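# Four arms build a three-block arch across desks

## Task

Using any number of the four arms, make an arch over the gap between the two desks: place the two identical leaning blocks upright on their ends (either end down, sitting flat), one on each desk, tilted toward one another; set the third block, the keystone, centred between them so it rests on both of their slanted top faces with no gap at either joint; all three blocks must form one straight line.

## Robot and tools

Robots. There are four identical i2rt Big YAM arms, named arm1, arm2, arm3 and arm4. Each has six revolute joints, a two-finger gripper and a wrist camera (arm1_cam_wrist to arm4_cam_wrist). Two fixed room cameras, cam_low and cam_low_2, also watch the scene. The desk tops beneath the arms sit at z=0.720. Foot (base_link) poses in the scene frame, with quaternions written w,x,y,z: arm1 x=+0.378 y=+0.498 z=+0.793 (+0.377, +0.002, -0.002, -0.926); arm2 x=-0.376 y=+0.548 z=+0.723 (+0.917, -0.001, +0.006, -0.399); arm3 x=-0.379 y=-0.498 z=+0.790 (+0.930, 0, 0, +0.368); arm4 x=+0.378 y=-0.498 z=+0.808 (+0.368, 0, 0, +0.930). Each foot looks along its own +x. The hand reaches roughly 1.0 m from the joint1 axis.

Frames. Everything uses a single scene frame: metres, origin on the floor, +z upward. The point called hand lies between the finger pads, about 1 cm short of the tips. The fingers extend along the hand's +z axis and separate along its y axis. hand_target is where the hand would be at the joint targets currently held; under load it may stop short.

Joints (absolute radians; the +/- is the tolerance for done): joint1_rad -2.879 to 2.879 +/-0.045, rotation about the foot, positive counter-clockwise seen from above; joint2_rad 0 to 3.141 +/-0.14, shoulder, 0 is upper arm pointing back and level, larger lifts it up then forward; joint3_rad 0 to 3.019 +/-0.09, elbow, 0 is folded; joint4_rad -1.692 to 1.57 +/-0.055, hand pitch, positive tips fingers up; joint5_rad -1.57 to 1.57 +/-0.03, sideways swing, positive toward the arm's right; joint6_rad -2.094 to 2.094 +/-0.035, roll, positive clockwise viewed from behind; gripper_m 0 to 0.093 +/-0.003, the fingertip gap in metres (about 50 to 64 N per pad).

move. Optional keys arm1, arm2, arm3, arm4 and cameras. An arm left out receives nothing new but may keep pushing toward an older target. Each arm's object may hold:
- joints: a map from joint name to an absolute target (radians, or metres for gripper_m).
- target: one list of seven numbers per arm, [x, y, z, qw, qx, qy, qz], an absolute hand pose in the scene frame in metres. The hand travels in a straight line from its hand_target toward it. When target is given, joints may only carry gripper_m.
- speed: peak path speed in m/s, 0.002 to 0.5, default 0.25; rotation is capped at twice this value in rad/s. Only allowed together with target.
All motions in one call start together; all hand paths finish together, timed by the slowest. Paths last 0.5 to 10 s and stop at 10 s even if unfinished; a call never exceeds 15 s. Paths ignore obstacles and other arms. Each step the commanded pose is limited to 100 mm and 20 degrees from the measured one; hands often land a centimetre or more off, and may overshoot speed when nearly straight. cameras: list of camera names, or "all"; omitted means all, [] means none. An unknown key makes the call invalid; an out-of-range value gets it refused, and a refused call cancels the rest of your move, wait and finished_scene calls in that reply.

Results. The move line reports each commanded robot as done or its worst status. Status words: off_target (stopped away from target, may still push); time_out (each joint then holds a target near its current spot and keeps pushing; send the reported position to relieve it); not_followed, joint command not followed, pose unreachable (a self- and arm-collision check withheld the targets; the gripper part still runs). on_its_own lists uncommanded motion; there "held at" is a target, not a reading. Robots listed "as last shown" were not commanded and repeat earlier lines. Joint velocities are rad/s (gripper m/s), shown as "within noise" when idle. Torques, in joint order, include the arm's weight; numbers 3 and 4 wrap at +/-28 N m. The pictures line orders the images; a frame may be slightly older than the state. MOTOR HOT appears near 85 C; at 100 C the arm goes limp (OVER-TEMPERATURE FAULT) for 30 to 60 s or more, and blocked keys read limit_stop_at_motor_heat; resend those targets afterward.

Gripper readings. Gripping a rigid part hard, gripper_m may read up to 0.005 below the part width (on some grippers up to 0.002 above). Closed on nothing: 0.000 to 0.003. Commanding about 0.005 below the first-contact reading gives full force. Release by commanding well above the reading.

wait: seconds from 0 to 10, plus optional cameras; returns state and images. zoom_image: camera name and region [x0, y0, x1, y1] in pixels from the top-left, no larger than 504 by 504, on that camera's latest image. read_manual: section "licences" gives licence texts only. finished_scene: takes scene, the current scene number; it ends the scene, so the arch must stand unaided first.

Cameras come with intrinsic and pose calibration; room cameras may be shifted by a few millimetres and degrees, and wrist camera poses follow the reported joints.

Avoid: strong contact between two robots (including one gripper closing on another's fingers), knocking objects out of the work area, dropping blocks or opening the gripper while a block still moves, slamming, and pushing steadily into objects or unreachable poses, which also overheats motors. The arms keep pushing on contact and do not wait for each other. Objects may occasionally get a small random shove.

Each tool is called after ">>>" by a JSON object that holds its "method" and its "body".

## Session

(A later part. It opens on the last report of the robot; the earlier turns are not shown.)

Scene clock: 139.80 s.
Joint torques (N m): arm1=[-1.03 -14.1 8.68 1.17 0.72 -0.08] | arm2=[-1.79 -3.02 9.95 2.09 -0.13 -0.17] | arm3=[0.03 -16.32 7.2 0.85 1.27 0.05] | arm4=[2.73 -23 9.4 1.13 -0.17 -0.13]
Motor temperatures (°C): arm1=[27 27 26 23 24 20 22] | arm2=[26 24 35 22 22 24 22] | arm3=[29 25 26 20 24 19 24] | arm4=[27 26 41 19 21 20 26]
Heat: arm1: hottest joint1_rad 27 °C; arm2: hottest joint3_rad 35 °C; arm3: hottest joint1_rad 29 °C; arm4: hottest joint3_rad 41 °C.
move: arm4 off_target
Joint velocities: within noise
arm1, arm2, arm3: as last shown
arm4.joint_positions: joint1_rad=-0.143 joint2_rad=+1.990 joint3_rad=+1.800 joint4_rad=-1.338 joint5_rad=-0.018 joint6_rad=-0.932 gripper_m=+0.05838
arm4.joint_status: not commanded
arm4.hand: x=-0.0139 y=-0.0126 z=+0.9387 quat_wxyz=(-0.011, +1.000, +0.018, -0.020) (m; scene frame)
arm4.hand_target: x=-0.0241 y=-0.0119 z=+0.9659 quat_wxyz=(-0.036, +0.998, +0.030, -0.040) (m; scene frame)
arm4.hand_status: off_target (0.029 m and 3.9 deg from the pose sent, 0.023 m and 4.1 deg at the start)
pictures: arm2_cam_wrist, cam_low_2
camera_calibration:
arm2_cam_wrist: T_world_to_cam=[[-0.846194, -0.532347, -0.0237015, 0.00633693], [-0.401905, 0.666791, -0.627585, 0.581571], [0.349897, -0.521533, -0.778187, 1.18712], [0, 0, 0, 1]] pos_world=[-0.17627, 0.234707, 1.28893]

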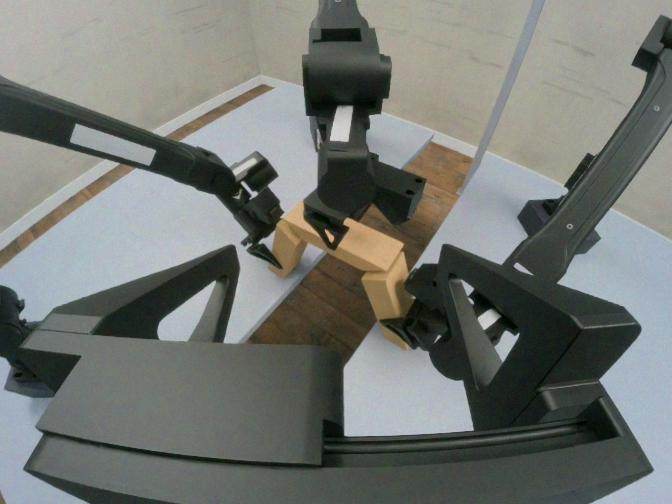

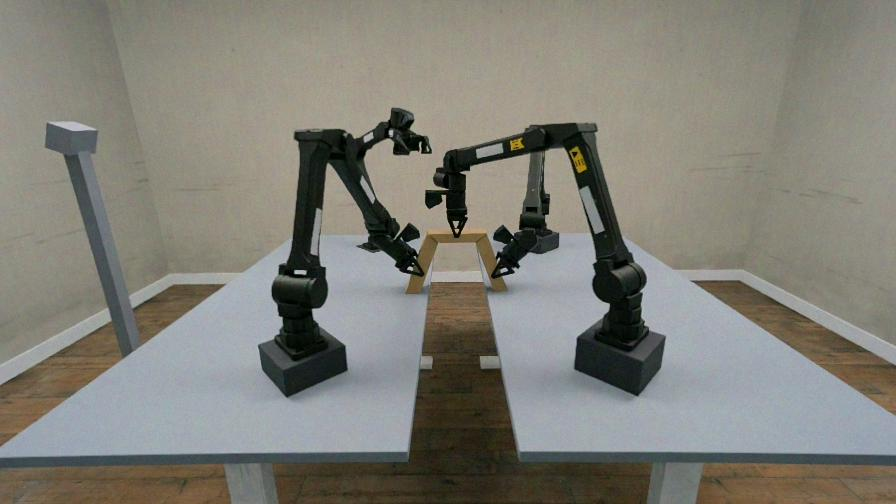

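>>> {"method": "move", "body": {"arm4": {"target":[-0.0245,-0.011,0.960,0.036,-0.998,-0.030,0.04],"speed":0.04}, "cameras": ["cam_low_2","arm2_cam_wrist"]}}

>>> {"method": "zoom_image", "body": {"camera": "cam_low_2", "region": [410, 210, 510, 270]}}

>>> {"method": "zoom_image", "body": {"camera": "arm2_cam_wrist", "region": [230, 130, 430, 290]}}

Scene clock: 141.67 s.
Joint torques (N m): arm1=[-0.97 -14.1 8.7 1.16 0.72 -0.08] | arm2=[-1.9 -3.19 9.91 2.03 -0.13 -0.19] | arm3=[-0.09 -15.85 7.16 0.9 1.28 0.05] | arm4=[2.61 -22.77 9.4 1.21 -0.17 -0.13]
Motor temperatures (°C): arm1=[27 28 26 23 24 20 22] | arm2=[26 24 35 22 22 24 22] | arm3=[29 25 26 20 24 19 24] | arm4=[27 26 40 19 21 20 26]
Heat: arm1: hottest joint2_rad 28 °C; arm2: hottest joint3_rad 35 °C; arm3: hottest joint1_rad 29 °C; arm4: hottest joint3_rad 40 °C.
move: arm4 off_target
Joint velocities: within noise
arm1, arm2: as last shown
arm3.joint_positions: joint1_rad=+0.572 joint2_rad=+1.930 joint3_rad=+1.161 joint4_rad=-0.464 joint5_rad=+0.832 joint6_rad=+1.178 gripper_m=+0.06099
arm3.joint_status: not commanded
arm3.hand: x=-0.1196 y=+0.0098 z=+0.8067 quat_wxyz=(-0.426, -0.002, -0.904, -0.021) (m; scene frame)
arm3.hand_target: x=-0.1101 y=+0.0143 z=+0.8192 quat_wxyz=(-0.438, -0.011, -0.898, -0.030) (m; scene frame)
arm3.hand_status: not commanded
arm4.joint_positions: joint1_rad=-0.143 joint2_rad=+1.990 joint3_rad=+1.790 joint4_rad=-1.326 joint5_rad=-0.018 joint6_rad=-0.932 gripper_m=+0.05838
arm4.joint_status: not commanded
arm4.hand: x=-0.0138 y=-0.0127 z=+0.9350 quat_wxyz=(-0.012, +1.000, +0.018, -0.021) (m; scene frame)
arm4.hand_target: x=-0.0239 y=-0.0116 z=+0.9599 quat_wxyz=(-0.036, +0.998, +0.030, -0.040) (m; scene frame)
arm4.hand_status: off_target (0.027 m and 3.8 deg from the pose sent, 0.024 m and 3.9 deg at the start)
pictures: arm2_cam_wrist, cam_low_2
camera_calibration:
arm2_cam_wrist: T_world_to_cam=[[-0.846194, -0.532347, -0.0237015, 0.00633693], [-0.401905, 0.666791, -0.627585, 0.581571], [0.349897, -0.521533, -0.778187, 1.18712], [0, 0, 0, 1]] pos_world=[-0.17627, 0.234707, 1.28893]

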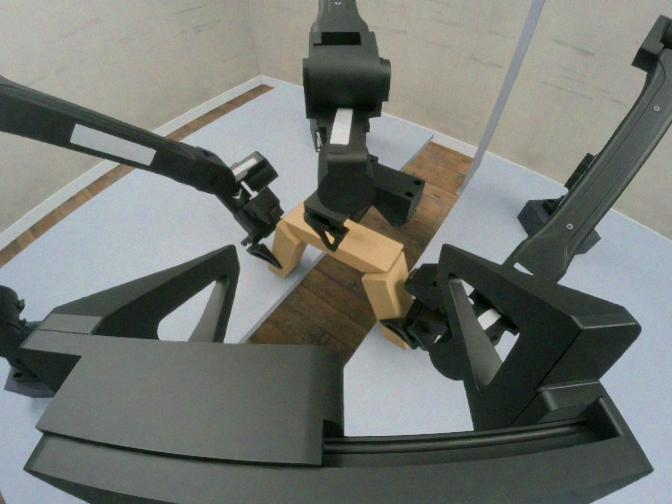

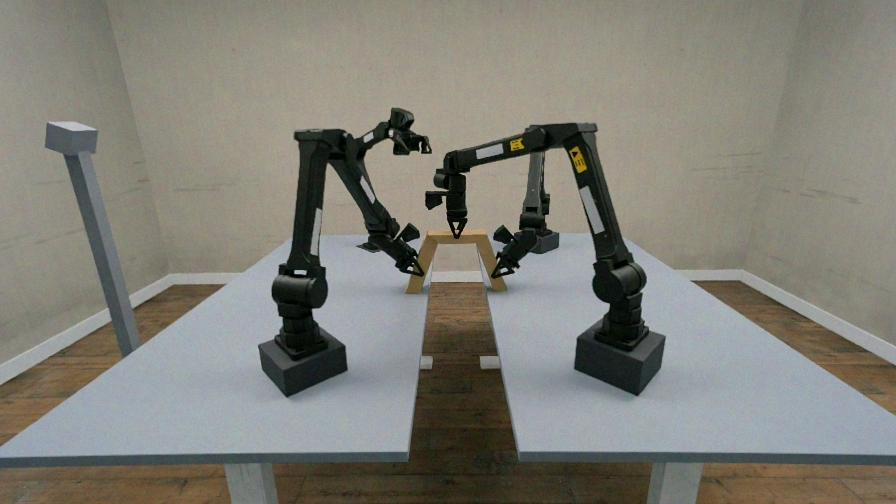

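Scaled by 5.040 from the camera's 896x504 image, which has a finer 1280x720 frame.

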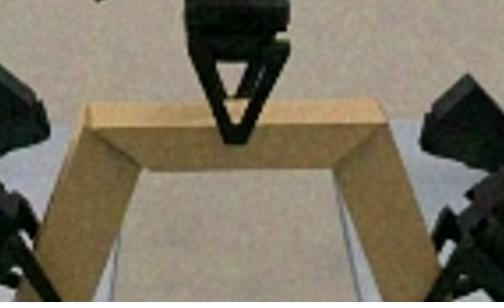

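Scaled by 2.520 from the camera's 672x504 image, which has a finer 960x720 frame.

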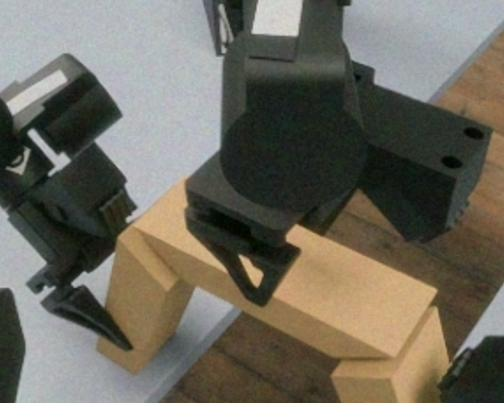

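>>> {"method": "move", "body": {"arm4": {"target":[-0.0245,-0.011,0.954,0.036,-0.998,-0.030,0.04],"speed":0.03}, "cameras": ["cam_low_2","arm2_cam_wrist"]}}

>>> {"method": "zoom_image", "body": {"camera": "cam_low_2", "region": [420, 220, 500, 260]}}

>>> {"method": "zoom_image", "body": {"camera": "arm2_cam_wrist", "region": [230, 130, 430, 290]}}

Scene clock: 143.87 s.
Joint torques (N m): arm1=[-0.97 -14.04 8.73 1.16 0.72 -0.08] | arm2=[-1.9 -2.96 9.92 2.06 -0.15 -0.16] | arm3=[-0.26 -15.85 7.17 0.84 1.29 0.07] | arm4=[2.78 -22.48 9.39 1.17 -0.17 -0.13]
Motor temperatures (°C): arm1=[27 28 26 23 24 20 22] | arm2=[26 24 35 22 22 24 22] | arm3=[29 25 26 20 24 19 24] | arm4=[27 26 40 19 21 20 26]
Heat: arm1: hottest joint2_rad 28 °C; arm2: hottest joint3_rad 35 °C; arm3: hottest joint1_rad 29 °C; arm4: hottest joint3_rad 40 °C.
move: arm4 off_target
Joint velocities: within noise
arm1.joint_positions: joint1_rad=+0.561 joint2_rad=+1.925 joint3_rad=+1.143 joint4_rad=-0.438 joint5_rad=+0.796 joint6_rad=+1.200 gripper_m=+0.05923
arm1.joint_status: not commanded
arm1.hand: x=+0.1289 y=-0.0130 z=+0.8039 quat_wxyz=(-0.041, -0.911, +0.007, +0.410) (m; scene frame)
arm1.hand_target: x=+0.1191 y=-0.0173 z=+0.8160 quat_wxyz=(-0.055, -0.907, +0.021, +0.418) (m; scene frame)
arm1.hand_status: not commanded
arm2, arm3: as last shown
arm4.joint_positions: joint1_rad=-0.143 joint2_rad=+1.990 joint3_rad=+1.779 joint4_rad=-1.311 joint5_rad=-0.018 joint6_rad=-0.932 gripper_m=+0.05838
arm4.joint_status: not commanded
arm4.hand: x=-0.0139 y=-0.0126 z=+0.9309 quat_wxyz=(-0.014, +1.000, +0.018, -0.022) (m; scene frame)
arm4.hand_target: x=-0.0242 y=-0.0113 z=+0.9540 quat_wxyz=(-0.036, +0.998, +0.030, -0.040) (m; scene frame)
arm4.hand_status: off_target (0.025 m and 3.6 deg from the pose sent, 0.022 m and 3.8 deg at the start)
pictures: arm2_cam_wrist, cam_low_2
camera_calibration:
arm2_cam_wrist: T_world_to_cam=[[-0.846194, -0.532347, -0.0237015, 0.00633693], [-0.401905, 0.666791, -0.627585, 0.581571], [0.349897, -0.521533, -0.778187, 1.18712], [0, 0, 0, 1]] pos_world=[-0.17627, 0.234707, 1.28893]

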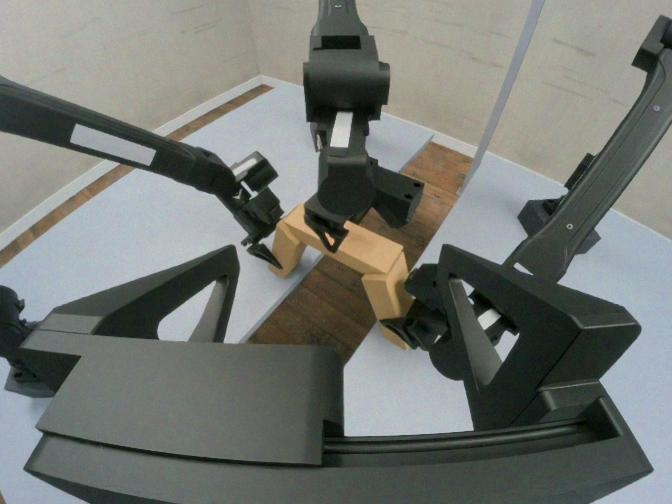

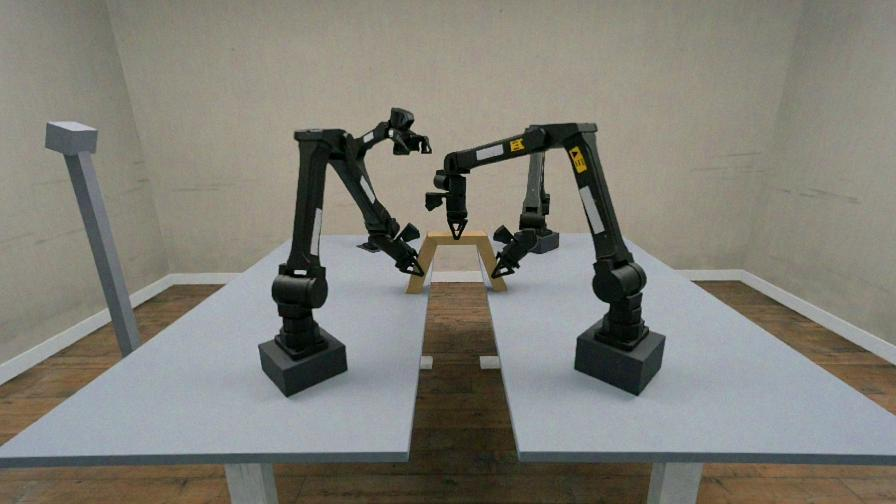

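Scaled by 6.300 from the camera's 896x504 image, which has a finer 1280x720 frame.

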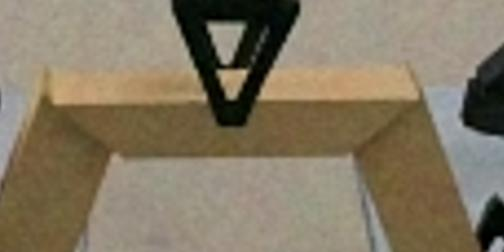

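Scaled by 2.520 from the camera's 672x504 image, which has a finer 960x720 frame.

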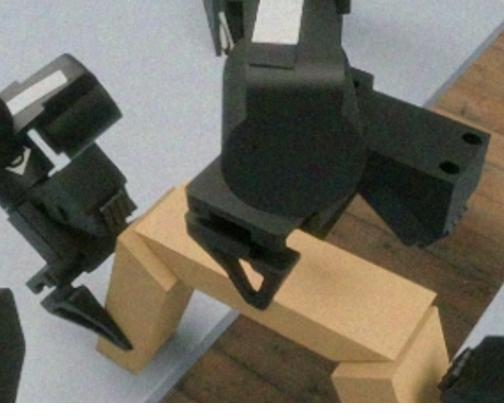

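>>> {"method": "move", "body": {"arm4": {"joints":{"gripper_m":0.075}}, "cameras": ["cam_low_2","arm2_cam_wrist"]}}

>>> {"method": "zoom_image", "body": {"camera": "cam_low_2", "region": [410, 210, 510, 270]}}

>>> {"method": "zoom_image", "body": {"camera": "arm2_cam_wrist", "region": [230, 130, 430, 290]}}

Scene clock: 145.57 s.
Joint torques (N m): arm1=[-0.97 -14.15 8.69 1.14 0.74 -0.08] | arm2=[-1.85 -2.9 9.98 2.04 -0.15 -0.19] | arm3=[-0.38 -15.62 7.2 0.91 1.27 0.02] | arm4=[2.67 -22.36 9.4 1.17 -0.17 -0.13]
Motor temperatures (°C): arm1=[27 28 26 23 24 20 22] | arm2=[26 23 35 22 22 24 22] | arm3=[29 25 26 20 24 19 24] | arm4=[27 26 39 19 21 20 26]
Heat: arm1: hottest joint2_rad 28 °C; arm2: hottest joint3_rad 35 °C; arm3: hottest joint1_rad 29 °C; arm4: hottest joint3_rad 39 °C.
move: arm4 done
Joint velocities: within noise
arm1.joint_positions: joint1_rad=+0.561 joint2_rad=+1.925 joint3_rad=+1.143 joint4_rad=-0.438 joint5_rad=+0.796 joint6_rad=+1.195 gripper_m=+0.05923
arm1.joint_status: not commanded
arm1.hand: x=+0.1289 y=-0.0129 z=+0.8035 quat_wxyz=(-0.040, -0.911, +0.004, +0.410) (m; scene frame)
arm1.hand_target: x=+0.1190 y=-0.0172 z=+0.8160 quat_wxyz=(-0.054, -0.907, +0.019, +0.418) (m; scene frame)
arm1.hand_status: not commanded
arm2.joint_positions: joint1_rad=-0.203 joint2_rad=+0.864 joint3_rad=+1.087 joint4_rad=-0.541 joint5_rad=-0.058 joint6_rad=+0.001 gripper_m=+0.09396
arm2.joint_status: not commanded
arm2.hand: x=-0.1373 y=+0.1817 z=+1.1900 quat_wxyz=(-0.518, -0.381, -0.717, +0.267) (m; scene frame)
arm2.hand_target: x=-0.1405 y=+0.1793 z=+1.1896 quat_wxyz=(-0.519, -0.378, -0.716, +0.275) (m; scene frame)
arm2.hand_status: not commanded
arm3: as last shown
arm3.hand: x=-0.1196 y=+0.0097 z=+0.8065 quat_wxyz=(-0.426, -0.002, -0.904, -0.021) (m; scene frame)
arm3.hand_target: x=-0.1101 y=+0.0143 z=+0.8189 quat_wxyz=(-0.438, -0.010, -0.898, -0.030) (m; scene frame)
arm4.joint_positions: joint1_rad=-0.143 joint2_rad=+1.988 joint3_rad=+1.779 joint4_rad=-1.311 joint5_rad=-0.018 joint6_rad=-0.933 gripper_m=+0.07483
arm4.joint_status: all done
arm4.hand: x=-0.0139 y=-0.0126 z=+0.9323 quat_wxyz=(-0.015, +0.999, +0.019, -0.023) (m; scene frame)
arm4.hand_target: x=-0.0242 y=-0.0113 z=+0.9541 quat_wxyz=(-0.036, +0.998, +0.031, -0.040) (m; scene frame)
arm4.hand_status: not commanded
pictures: arm2_cam_wrist, cam_low_2
camera_calibration:
arm2_cam_wrist: T_world_to_cam=[[-0.846194, -0.532347, -0.0237015, 0.00633693], [-0.401905, 0.666791, -0.627585, 0.581571], [0.349897, -0.521533, -0.778187, 1.18712], [0, 0, 0, 1]] pos_world=[-0.17627, 0.234707, 1.28893]

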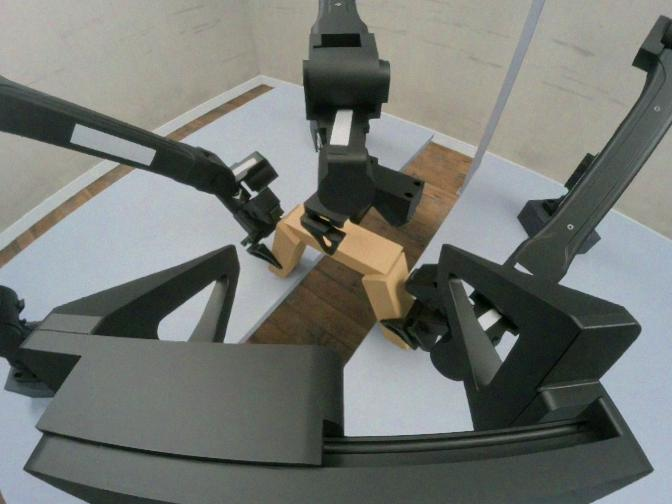

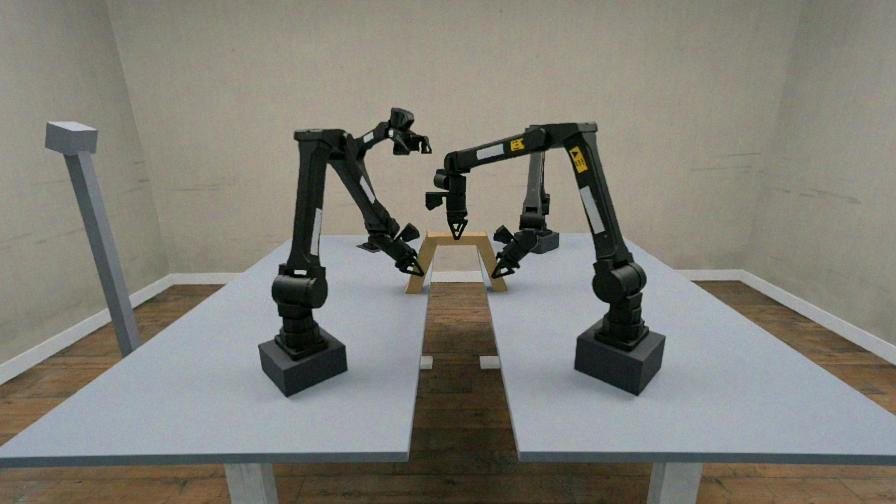

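Scaled by 5.040 from the camera's 896x504 image, which has a finer 1280x720 frame.

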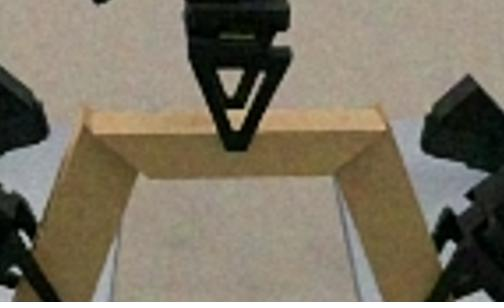

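Scaled by 2.520 from the camera's 672x504 image, which has a finer 960x720 frame.

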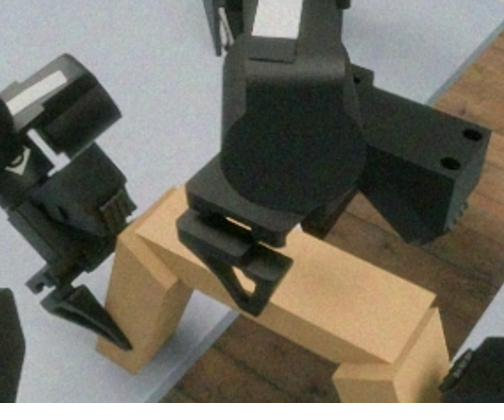

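>>> {"method": "move", "body": {"arm4": {"target":[-0.0242,-0.0113,1.04,0.036,-0.998,-0.030,0.04],"joints":{"gripper_m":0.093},"speed":0.1}, "cameras": ["cam_low_2","arm2_cam_wrist","arm4_cam_wrist"]}}

>>> {"method": "zoom_image", "body": {"camera": "cam_low_2", "region": [410, 210, 510, 300]}}

>>> {"method": "zoom_image", "body": {"camera": "arm2_cam_wrist", "region": [230, 130, 430, 290]}}

Scene clock: 148.00 s.
Joint torques (N m): arm1=[-0.97 -14.1 8.68 1.16 0.75 -0.07] | arm2=[-1.67 -3.19 9.95 2.09 -0.15 -0.19] | arm3=[-0.26 -15.79 7.09 0.99 1.27 0.07] | arm4=[2.67 -21.25 12.81 -0.06 -0.17 -0.13]
Motor temperatures (°C): arm1=[27 28 26 23 24 20 22] | arm2=[26 23 35 22 22 24 22] | arm3=[29 25 26 20 24 19 24] | arm4=[27 27 39 19 21 20 26]
Heat: arm1: hottest joint2_rad 28 °C; arm2: hottest joint3_rad 35 °C; arm3: hottest joint1_rad 29 °C; arm4: hottest joint3_rad 39 °C.
move: arm4 off_target
Joint velocities: within noise
arm1, arm2, arm3: as last shown
arm4.joint_positions: joint1_rad=-0.143 joint2_rad=+1.955 joint3_rad=+1.929 joint4_rad=-1.495 joint5_rad=-0.018 joint6_rad=-0.933 gripper_m=+0.09288
arm4.joint_status: all done
arm4.hand: x=-0.0123 y=-0.0146 z=+1.0085 quat_wxyz=(-0.014, +0.999, +0.019, -0.022) (m; scene frame)
arm4.hand_target: x=-0.0233 y=-0.0123 z=+1.0396 quat_wxyz=(-0.037, +0.998, +0.030, -0.040) (m; scene frame)
arm4.hand_status: off_target (0.034 m and 3.5 deg from the pose sent, 0.108 m and 3.4 deg at the start)
pictures: arm2_cam_wrist, arm4_cam_wrist, cam_low_2
camera_calibration:
arm2_cam_wrist: T_world_to_cam=[[-0.846194, -0.532347, -0.0237015, 0.00633693], [-0.401905, 0.666791, -0.627585, 0.581571], [0.349897, -0.521533, -0.778187, 1.18712], [0, 0, 0, 1]] pos_world=[-0.17627, 0.234707, 1.28893]
arm4_cam_wrist: T_world_to_cam=[[-0.0423377, 0.998386, 0.0378432, -0.0243603], [0.831452, 0.014206, 0.555415, -0.545897], [0.553981, 0.0549798, -0.830712, 0.970657], [0, 0, 0, 1]] pos_world=[-0.0848698, -0.0212905, 1.11046]

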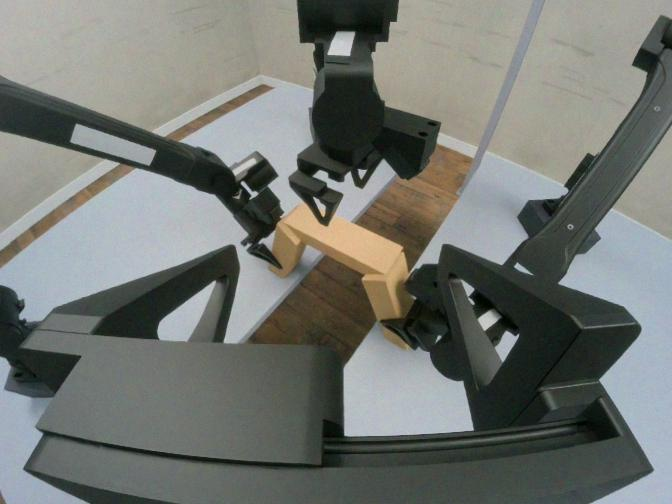

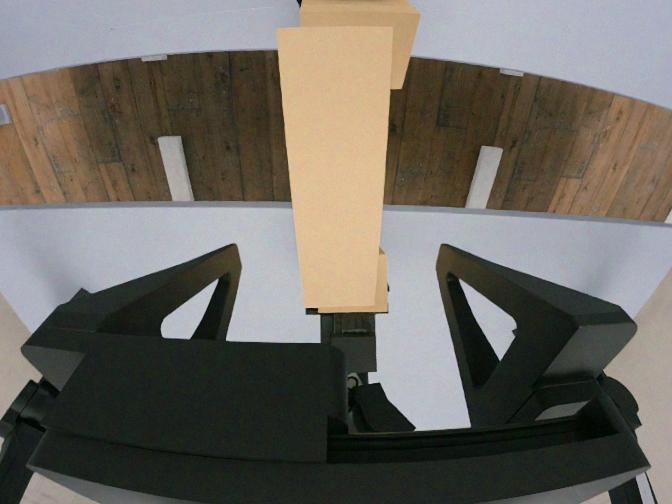

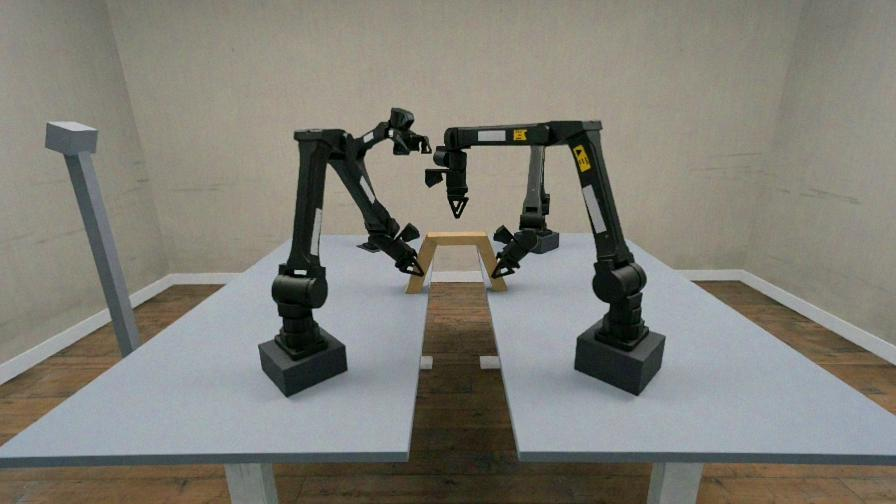

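Scaled by 5.040 from the camera's 896x504 image, which has a finer 1280x720 frame.

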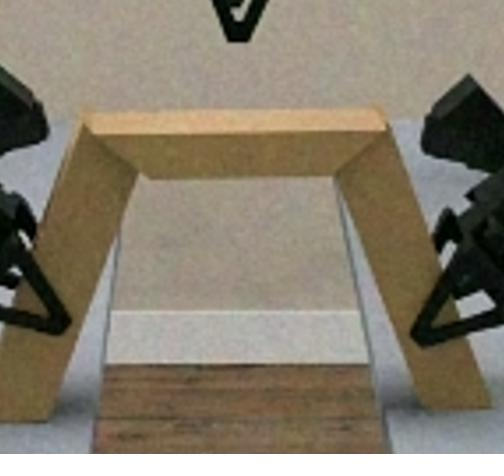

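Scaled by 2.520 from the camera's 672x504 image, which has a finer 960x720 frame.

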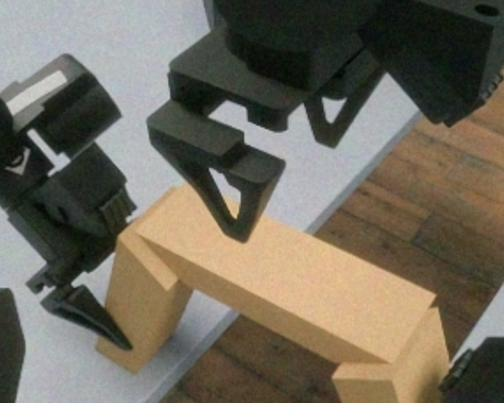

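>>> {"method": "zoom_image", "body": {"camera": "arm4_cam_wrist", "region": [260, 0, 440, 120]}}

>>> {"method": "zoom_image", "body": {"camera": "arm4_cam_wrist", "region": [270, 220, 420, 320]}}

Scaled by 2.800 from the camera's 672x504 image, which has a finer 960x720 frame.

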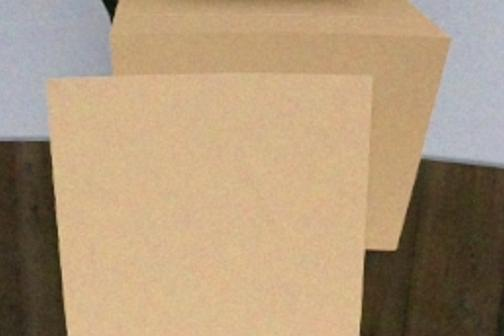

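Scaled by 3.360 from the camera's 672x504 image, which has a finer 960x720 frame.

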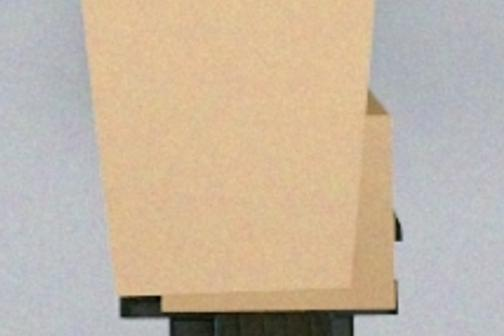

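>>> {"method": "move", "body": {"arm4": {"target":[-0.0242,-0.0113,0.960,0.036,-0.998,-0.030,0.04],"speed":0.1}, "cameras": []}}

>>> {"method": "move", "body": {"arm4": {"joints":{"gripper_m":0.05}}, "cameras": ["cam_low_2"]}}

>>> {"method": "zoom_image", "body": {"camera": "cam_low_2", "region": [410, 210, 510, 270]}}

Scene clock: 158.20 s.
Joint torques (N m): arm1=[-0.85 -14.1 8.65 1.11 0.74 -0.08] | arm2=[-1.85 -3.02 9.98 2 -0.13 -0.19] | arm3=[0.03 -15.85 7.2 0.85 1.25 0.05] | arm4=[2.73 -20.25 9.02 1.18 -0.16 -0.12]
Motor temperatures (°C): arm1=[27 28 26 23 24 20 22] | arm2=[26 23 34 22 22 24 22] | arm3=[29 25 26 20 25 19 24] | arm4=[26 29 39 19 21 20 26]
Heat: arm1: hottest joint2_rad 28 °C; arm2: hottest joint3_rad 34 °C; arm3: hottest joint1_rad 29 °C; arm4: hottest joint3_rad 39 °C.
move: arm4 done
Joint velocities: within noise
arm1, arm2, arm3: as last shown
arm3.hand_target: x=-0.1101 y=+0.0143 z=+0.8190 quat_wxyz=(-0.438, -0.010, -0.898, -0.030) (m; scene frame)
arm4.joint_positions: joint1_rad=-0.143 joint2_rad=+1.955 joint3_rad=+1.797 joint4_rad=-1.326 joint5_rad=-0.018 joint6_rad=-0.938 gripper_m=+0.09288
arm4.joint_status: not commanded
arm4.hand: x=-0.0151 y=-0.0111 z=+0.9591 quat_wxyz=(-0.029, +0.999, +0.021, -0.034) (m; scene frame)
arm4.hand_target: x=-0.0241 y=-0.0115 z=+0.9601 quat_wxyz=(-0.036, +0.998, +0.032, -0.040) (m; scene frame)
arm4.hand_status: done (0.009 m and 1.5 deg from the pose sent, 0.050 m and 3.5 deg at the start)
pictures: none
No camera images: "cameras" was empty.

Scene clock: 158.87 s.
Joint torques (N m): arm1=[-1.03 -14.15 8.7 1.13 0.74 -0.07] | arm2=[-1.9 -3.25 9.96 2.06 -0.14 -0.18] | arm3=[0.15 -16.09 7.15 0.79 1.26 0.07] | arm4=[2.78 -19.96 9.05 1.24 -0.16 -0.11]
Motor temperatures (°C): arm1=[27 28 26 23 24 20 22] | arm2=[26 23 34 22 22 24 22] | arm3=[29 25 26 20 25 19 24] | arm4=[26 29 39 19 21 20 26]
Heat: arm1: hottest joint2_rad 28 °C; arm2: hottest joint3_rad 34 °C; arm3: hottest joint1_rad 29 °C; arm4: hottest joint3_rad 39 °C.
move: arm4 done
Joint velocities: within noise
arm1, arm2, arm3: as last shown
arm4.joint_positions: joint1_rad=-0.143 joint2_rad=+1.955 joint3_rad=+1.797 joint4_rad=-1.326 joint5_rad=-0.018 joint6_rad=-0.938 gripper_m=+0.05023
arm4.joint_status: all done
arm4.hand: x=-0.0151 y=-0.0111 z=+0.9591 quat_wxyz=(-0.029, +0.999, +0.021, -0.034) (m; scene frame)
arm4.hand_target: x=-0.0240 y=-0.0115 z=+0.9601 quat_wxyz=(-0.036, +0.998, +0.032, -0.040) (m; scene frame)
arm4.hand_status: not commanded
pictures: cam_low_2

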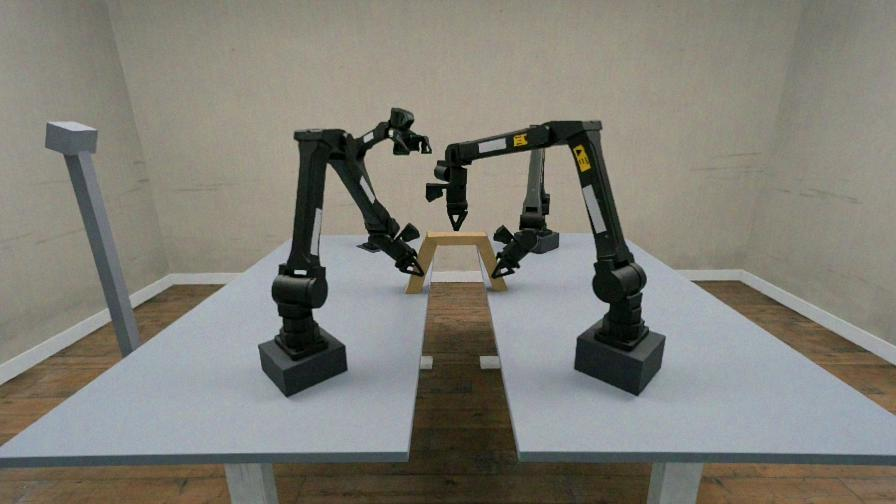

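Scaled by 5.040 from the camera's 896x504 image, which has a finer 1280x720 frame.

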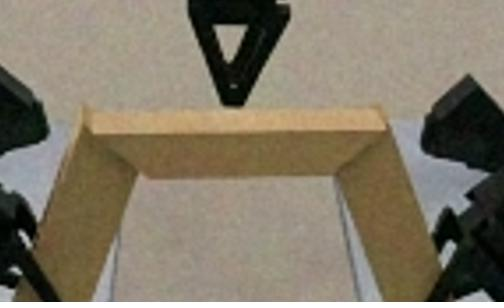

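>>> {"method": "move", "body": {"arm4": {"joints":{"gripper_m":0.093}}, "cameras": []}}

>>> {"method": "move", "body": {"arm4": {"target":[-0.0242,-0.0113,0.934,0.036,-0.998,-0.030,0.04],"speed":0.08}, "cameras": ["cam_low_2"]}}

>>> {"method": "zoom_image", "body": {"camera": "cam_low_2", "region": [410, 210, 510, 270]}}

Scene clock: 160.40 s.
Joint torques (N m): arm1=[-0.91 -14.15 8.7 1.17 0.74 -0.08] | arm2=[-2.08 -3.14 9.95 2.07 -0.15 -0.18] | arm3=[-0.09 -16.15 7.19 0.84 1.26 0.07] | arm4=[2.73 -19.96 9.01 1.24 -0.17 -0.11]
Motor temperatures (°C): arm1=[27 28 26 23 24 20 22] | arm2=[26 23 34 22 22 24 22] | arm3=[29 25 26 20 25 19 24] | arm4=[26 29 39 19 21 20 25]
Heat: arm1: hottest joint2_rad 28 °C; arm2: hottest joint3_rad 34 °C; arm3: hottest joint1_rad 29 °C; arm4: hottest joint3_rad 39 °C.
move: arm4 done
Joint velocities: within noise
arm1, arm2, arm3: as last shown
arm4.joint_positions: joint1_rad=-0.143 joint2_rad=+1.955 joint3_rad=+1.797 joint4_rad=-1.326 joint5_rad=-0.018 joint6_rad=-0.938 gripper_m=+0.09281
arm4.joint_status: all done
arm4.hand: x=-0.0151 y=-0.0111 z=+0.9591 quat_wxyz=(-0.029, +0.999, +0.021, -0.034) (m; scene frame)
arm4.hand_target: x=-0.0240 y=-0.0115 z=+0.9601 quat_wxyz=(-0.036, +0.998, +0.032, -0.040) (m; scene frame)
arm4.hand_status: not commanded
pictures: none
No camera images: "cameras" was empty.

Scene clock: 161.47 s.
Joint torques (N m): arm1=[-1.08 -14.1 8.69 1.13 0.75 -0.08] | arm2=[-1.55 -3.31 9.95 2.09 -0.14 -0.18] | arm3=[-0.03 -16.09 7.1 0.91 1.27 0.04] | arm4=[2.67 -19.08 8.94 1.32 -0.16 -0.07]
Motor temperatures (°C): arm1=[27 28 26 23 24 20 22] | arm2=[26 23 34 22 22 24 22] | arm3=[29 25 26 20 25 19 24] | arm4=[26 29 39 19 21 20 25]
Heat: arm1: hottest joint2_rad 28 °C; arm2: hottest joint3_rad 34 °C; arm3: hottest joint1_rad 29 °C; arm4: hottest joint3_rad 39 °C.
move: arm4 off_target
Joint velocities: within noise
arm1, arm2, arm3: as last shown
arm4.joint_positions: joint1_rad=-0.143 joint2_rad=+1.955 joint3_rad=+1.749 joint4_rad=-1.263 joint5_rad=-0.018 joint6_rad=-0.938 gripper_m=+0.09288
arm4.joint_status: not commanded
arm4.hand: x=-0.0151 y=-0.0110 z=+0.9411 quat_wxyz=(-0.035, +0.998, +0.021, -0.038) (m; scene frame)
arm4.hand_target: x=-0.0241 y=-0.0114 z=+0.9340 quat_wxyz=(-0.036, +0.998, +0.030, -0.040) (m; scene frame)
arm4.hand_status: off_target (0.012 m and 1.1 deg from the pose sent, 0.027 m and 1.5 deg at the start)
pictures: cam_low_2

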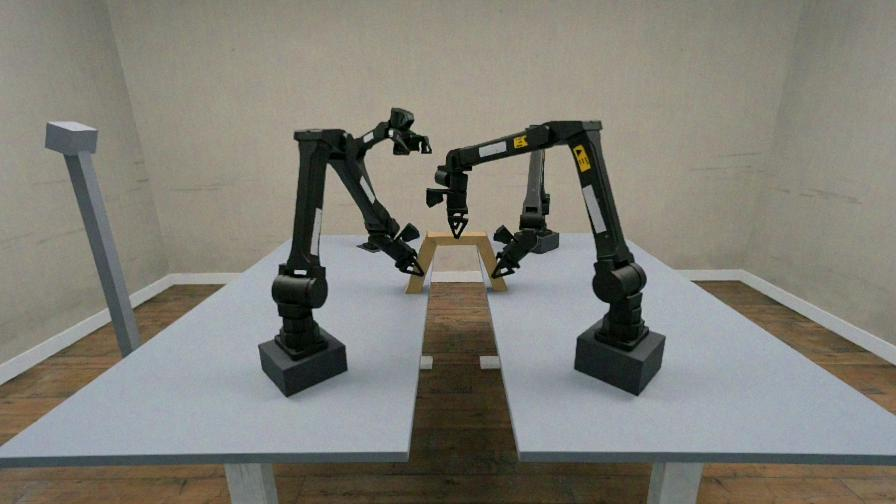

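Scaled by 5.040 from the camera's 896x504 image, which has a finer 1280x720 frame.

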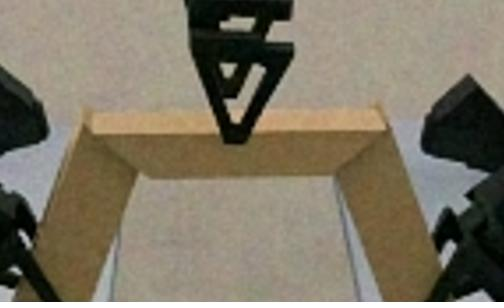

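>>> {"method": "move", "body": {"arm4": {"target":[-0.0235,-0.0113,0.929,0.016,-0.998,-0.022,0.025],"speed":0.06}, "cameras": []}}

>>> {"method": "move", "body": {"arm4": {"joints":{"gripper_m":0.05}}, "cameras": ["cam_low_2","arm2_cam_wrist"]}}

>>> {"method": "zoom_image", "body": {"camera": "cam_low_2", "region": [410, 210, 510, 270]}}

>>> {"method": "zoom_image", "body": {"camera": "arm2_cam_wrist", "region": [230, 130, 430, 290]}}

Scene clock: 164.90 s.
Joint torques (N m): arm1=[-1.08 -14.1 8.69 1.13 0.75 -0.08] | arm2=[-1.85 -3.08 9.85 2.1 -0.13 -0.19] | arm3=[-0.32 -15.91 7.24 0.79 1.26 0.07] | arm4=[2.61 -19.43 11.89 -0.1 -0.19 0.08]
Motor temperatures (°C): arm1=[27 28 26 23 24 20 22] | arm2=[26 23 34 22 22 24 22] | arm3=[29 25 26 20 25 19 24] | arm4=[26 29 39 19 21 20 25]
Heat: arm1: hottest joint2_rad 28 °C; arm2: hottest joint3_rad 34 °C; arm3: hottest joint1_rad 29 °C; arm4: hottest joint3_rad 39 °C.
move: arm4 off_target
Joint velocities: within noise
arm1, arm2: as last shown
arm3.joint_positions: joint1_rad=+0.572 joint2_rad=+1.930 joint3_rad=+1.161 joint4_rad=-0.464 joint5_rad=+0.832 joint6_rad=+1.178 gripper_m=+0.06099
arm3.joint_status: not commanded
arm3.hand: x=-0.1196 y=+0.0097 z=+0.8065 quat_wxyz=(-0.426, -0.002, -0.904, -0.021) (m; scene frame)
arm3.hand_target: x=-0.1101 y=+0.0143 z=+0.8190 quat_wxyz=(-0.438, -0.010, -0.898, -0.030) (m; scene frame)
arm3.hand_status: not commanded
arm4.joint_positions: joint1_rad=-0.143 joint2_rad=+1.990 joint3_rad=+1.749 joint4_rad=-1.292 joint5_rad=-0.018 joint6_rad=-0.938 gripper_m=+0.09288
arm4.joint_status: not commanded
arm4.hand: x=-0.0105 y=-0.0169 z=+0.9196 quat_wxyz=(-0.009, +1.000, +0.021, -0.018) (m; scene frame)
arm4.hand_target: x=-0.0231 y=-0.0118 z=+0.9291 quat_wxyz=(-0.016, +0.999, +0.022, -0.025) (m; scene frame)
arm4.hand_status: off_target (0.017 m and 1.1 deg from the pose sent, 0.015 m and 2.6 deg at the start)
pictures: none
No camera images: "cameras" was empty.

Scene clock: 165.50 s.
Joint torques (N m): arm1=[-0.91 -14.21 8.68 1.13 0.75 -0.08] | arm2=[-1.85 -3.08 9.94 2.06 -0.15 -0.19] | arm3=[-0.21 -15.91 7.15 0.94 1.23 0.04] | arm4=[2.55 -19.43 11.85 -0.09 -0.15 0.08]
Motor temperatures (°C): arm1=[27 28 26 23 24 20 22] | arm2=[26 23 34 22 22 24 22] | arm3=[29 25 26 20 25 19 24] | arm4=[26 29 39 19 21 20 25]
Heat: arm1: hottest joint2_rad 28 °C; arm2: hottest joint3_rad 34 °C; arm3: hottest joint1_rad 29 °C; arm4: hottest joint3_rad 39 °C.
move: arm4 off_target
Joint velocities: within noise
arm1.joint_positions: joint1_rad=+0.561 joint2_rad=+1.925 joint3_rad=+1.143 joint4_rad=-0.438 joint5_rad=+0.796 joint6_rad=+1.198 gripper_m=+0.05923
arm1.joint_status: not commanded
arm1.hand: x=+0.1289 y=-0.0129 z=+0.8035 quat_wxyz=(-0.040, -0.911, +0.006, +0.410) (m; scene frame)
arm1.hand_target: x=+0.1190 y=-0.0172 z=+0.8160 quat_wxyz=(-0.054, -0.907, +0.020, +0.418) (m; scene frame)
arm1.hand_status: not commanded
arm2: as last shown
arm3.joint_positions: joint1_rad=+0.572 joint2_rad=+1.930 joint3_rad=+1.161 joint4_rad=-0.464 joint5_rad=+0.834 joint6_rad=+1.178 gripper_m=+0.06099
arm3.joint_status: not commanded
arm3.hand: x=-0.1195 y=+0.0096 z=+0.8067 quat_wxyz=(-0.427, -0.002, -0.904, -0.021) (m; scene frame)
arm3.hand_target: x=-0.1100 y=+0.0142 z=+0.8192 quat_wxyz=(-0.439, -0.011, -0.898, -0.030) (m; scene frame)
arm3.hand_status: not commanded
arm4.joint_positions: joint1_rad=-0.143 joint2_rad=+1.990 joint3_rad=+1.749 joint4_rad=-1.292 joint5_rad=-0.020 joint6_rad=-0.938 gripper_m=+0.05883
arm4.joint_status: gripper_m off_target (ended at +0.05886, target +0.05000)
arm4.hand: x=-0.0107 y=-0.0170 z=+0.9196 quat_wxyz=(-0.009, +1.000, +0.021, -0.019) (m; scene frame)
arm4.hand_target: x=-0.0233 y=-0.0118 z=+0.9293 quat_wxyz=(-0.016, +0.999, +0.022, -0.026) (m; scene frame)
arm4.hand_status: not commanded
pictures: arm2_cam_wrist, cam_low_2
camera_calibration:
arm2_cam_wrist: T_world_to_cam=[[-0.846194, -0.532347, -0.0237015, 0.00633693], [-0.401905, 0.666791, -0.627585, 0.581571], [0.349897, -0.521533, -0.778187, 1.18712], [0, 0, 0, 1]] pos_world=[-0.17627, 0.234707, 1.28893]

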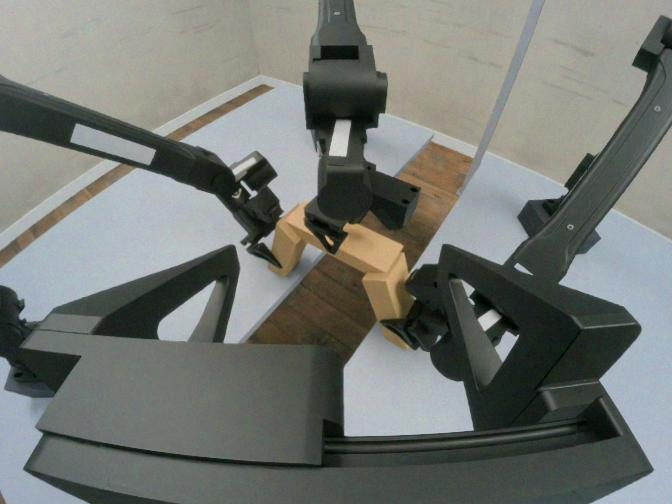

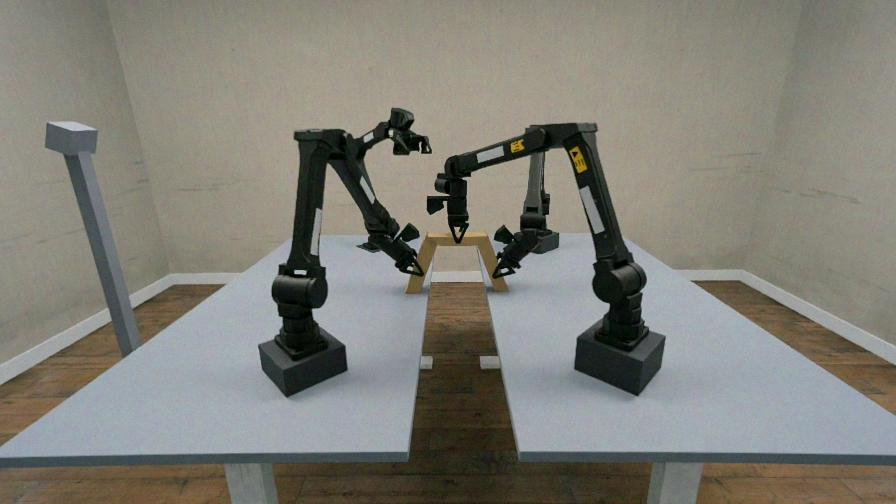

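Scaled by 5.040 from the camera's 896x504 image, which has a finer 1280x720 frame.

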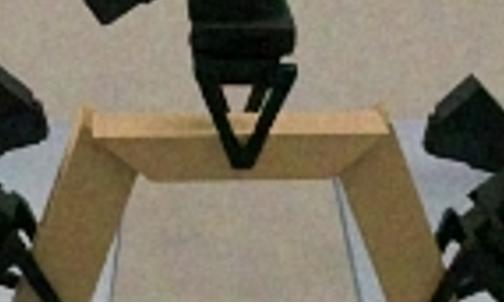

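Scaled by 2.520 from the camera's 672x504 image, which has a finer 960x720 frame.

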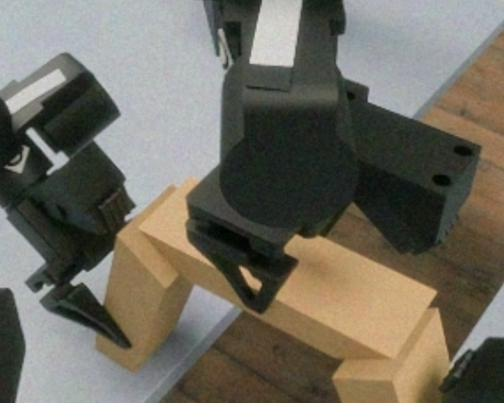

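>>> {"method": "move", "body": {"arm4": {"target":[-0.0215,-0.003,0.962,0.034,-0.998,-0.032,0.038],"speed":0.06}, "cameras": ["cam_low_2","arm2_cam_wrist","arm4_cam_wrist"]}}

>>> {"method": "zoom_image", "body": {"camera": "cam_low_2", "region": [410, 210, 510, 270]}}

>>> {"method": "zoom_image", "body": {"camera": "arm2_cam_wrist", "region": [230, 130, 430, 290]}}

>>> {"method": "zoom_image", "body": {"camera": "arm4_cam_wrist", "region": [220, 0, 460, 340]}}

Scene clock: 168.63 s.
Joint torques (N m): arm1=[-0.79 -14.15 8.69 1.13 0.75 -0.08] | arm2=[-1.79 -3.02 9.89 2.03 -0.15 -0.19] | arm3=[-0.26 -16.03 7.21 0.83 1.26 0.04] | arm4=[1.9 -21.95 13.19 -0.13 -0.1 -0.14]
Motor temperatures (°C): arm1=[27 28 26 23 24 20 22] | arm2=[26 23 34 22 22 24 22] | arm3=[29 25 26 20 25 19 24] | arm4=[26 29 40 19 21 20 26]
Heat: arm1: hottest joint2_rad 28 °C; arm2: hottest joint3_rad 34 °C; arm3: hottest joint1_rad 29 °C; arm4: hottest joint3_rad 40 °C.
move: arm4 off_target
Joint velocities: within noise
arm1.joint_positions: joint1_rad=+0.560 joint2_rad=+1.925 joint3_rad=+1.143 joint4_rad=-0.438 joint5_rad=+0.796 joint6_rad=+1.200 gripper_m=+0.05923
arm1.joint_status: not commanded
arm1.hand: x=+0.1282 y=-0.0126 z=+0.8035 quat_wxyz=(-0.040, -0.911, +0.007, +0.410) (m; scene frame)
arm1.hand_target: x=+0.1191 y=-0.0172 z=+0.8160 quat_wxyz=(-0.055, -0.907, +0.021, +0.418) (m; scene frame)
arm1.hand_status: not commanded
arm2.joint_positions: joint1_rad=-0.203 joint2_rad=+0.864 joint3_rad=+1.087 joint4_rad=-0.541 joint5_rad=-0.058 joint6_rad=+0.001 gripper_m=+0.09396
arm2.joint_status: not commanded
arm2.hand: x=-0.1373 y=+0.1817 z=+1.1900 quat_wxyz=(-0.518, -0.381, -0.717, +0.267) (m; scene frame)
arm2.hand_target: x=-0.1405 y=+0.1793 z=+1.1896 quat_wxyz=(-0.519, -0.378, -0.716, +0.275) (m; scene frame)
arm2.hand_status: not commanded
arm3: as last shown
arm4.joint_positions: joint1_rad=-0.143 joint2_rad=+1.990 joint3_rad=+1.759 joint4_rad=-1.314 joint5_rad=-0.020 joint6_rad=-0.941 gripper_m=+0.05883
arm4.joint_status: not commanded
arm4.hand: x=-0.0096 y=-0.0184 z=+0.9233 quat_wxyz=(-0.004, +1.000, +0.022, -0.015) (m; scene frame)
arm4.hand_target: x=-0.0200 y=-0.0049 z=+0.9621 quat_wxyz=(-0.034, +0.998, +0.029, -0.038) (m; scene frame)
arm4.hand_status: off_target (0.043 m and 4.4 deg from the pose sent, 0.046 m and 3.9 deg at the start)
pictures: arm2_cam_wrist, arm4_cam_wrist, cam_low_2
camera_calibration:
arm2_cam_wrist: T_world_to_cam=[[-0.846194, -0.532347, -0.0237015, 0.00633693], [-0.401905, 0.666791, -0.627585, 0.581571], [0.349897, -0.521533, -0.778187, 1.18712], [0, 0, 0, 1]] pos_world=[-0.17627, 0.234707, 1.28893]
arm4_cam_wrist: T_world_to_cam=[[-0.0504535, 0.998572, 0.0175797, 0.00141694], [0.823413, 0.0316293, 0.566561, -0.510798], [0.565195, 0.0430604, -0.823832, 0.892163], [0, 0, 0, 1]] pos_world=[-0.083577, -0.0236756, 1.02437]

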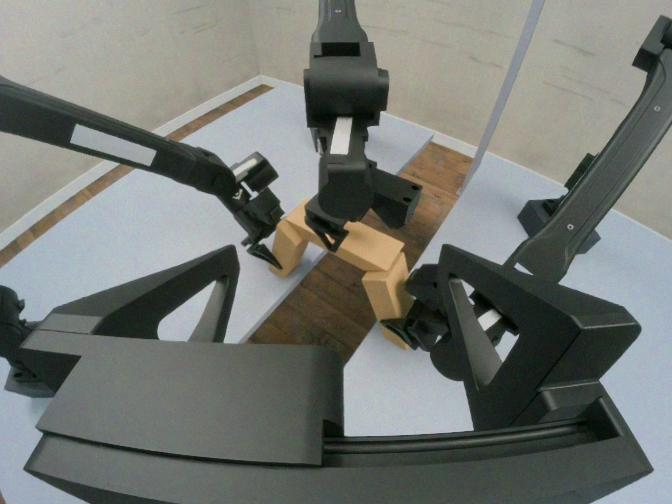

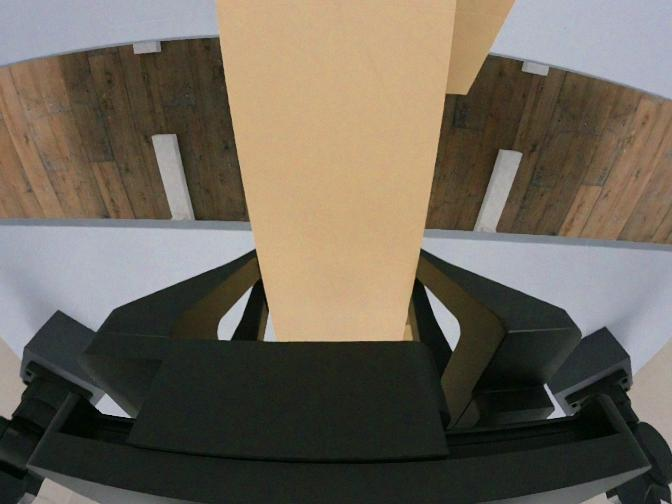

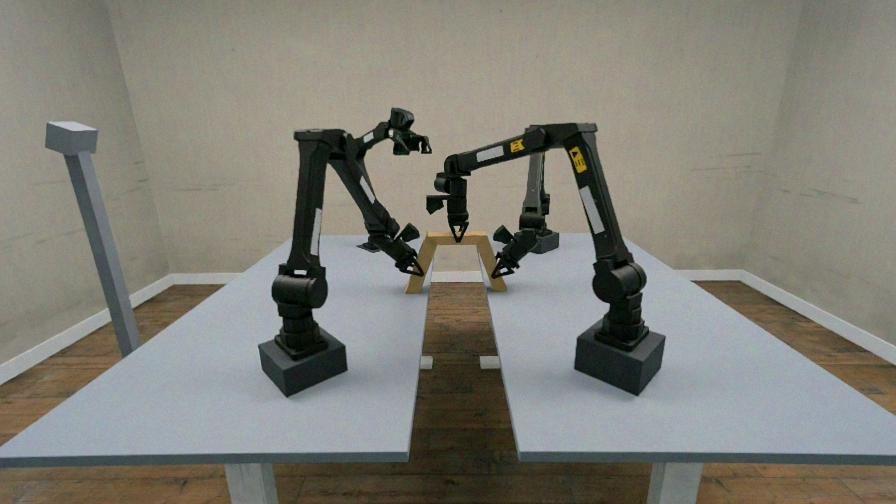

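Scaled by 5.040 from the camera's 896x504 image, which has a finer 1280x720 frame.

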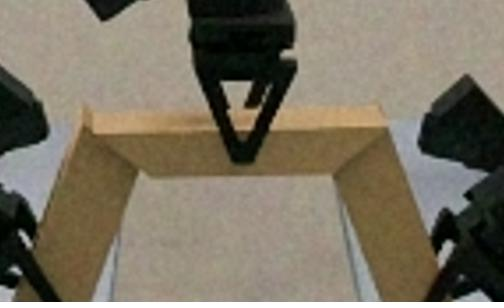

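Scaled by 2.520 from the camera's 672x504 image, which has a finer 960x720 frame.

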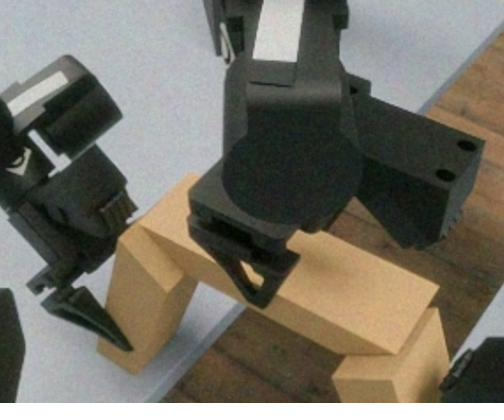

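Scaled by 1.482 from the camera's 672x504 image, which has a finer 960x720 frame.

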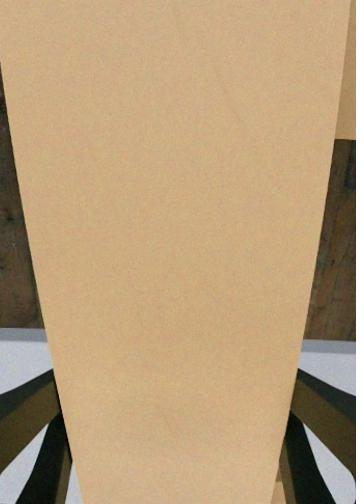

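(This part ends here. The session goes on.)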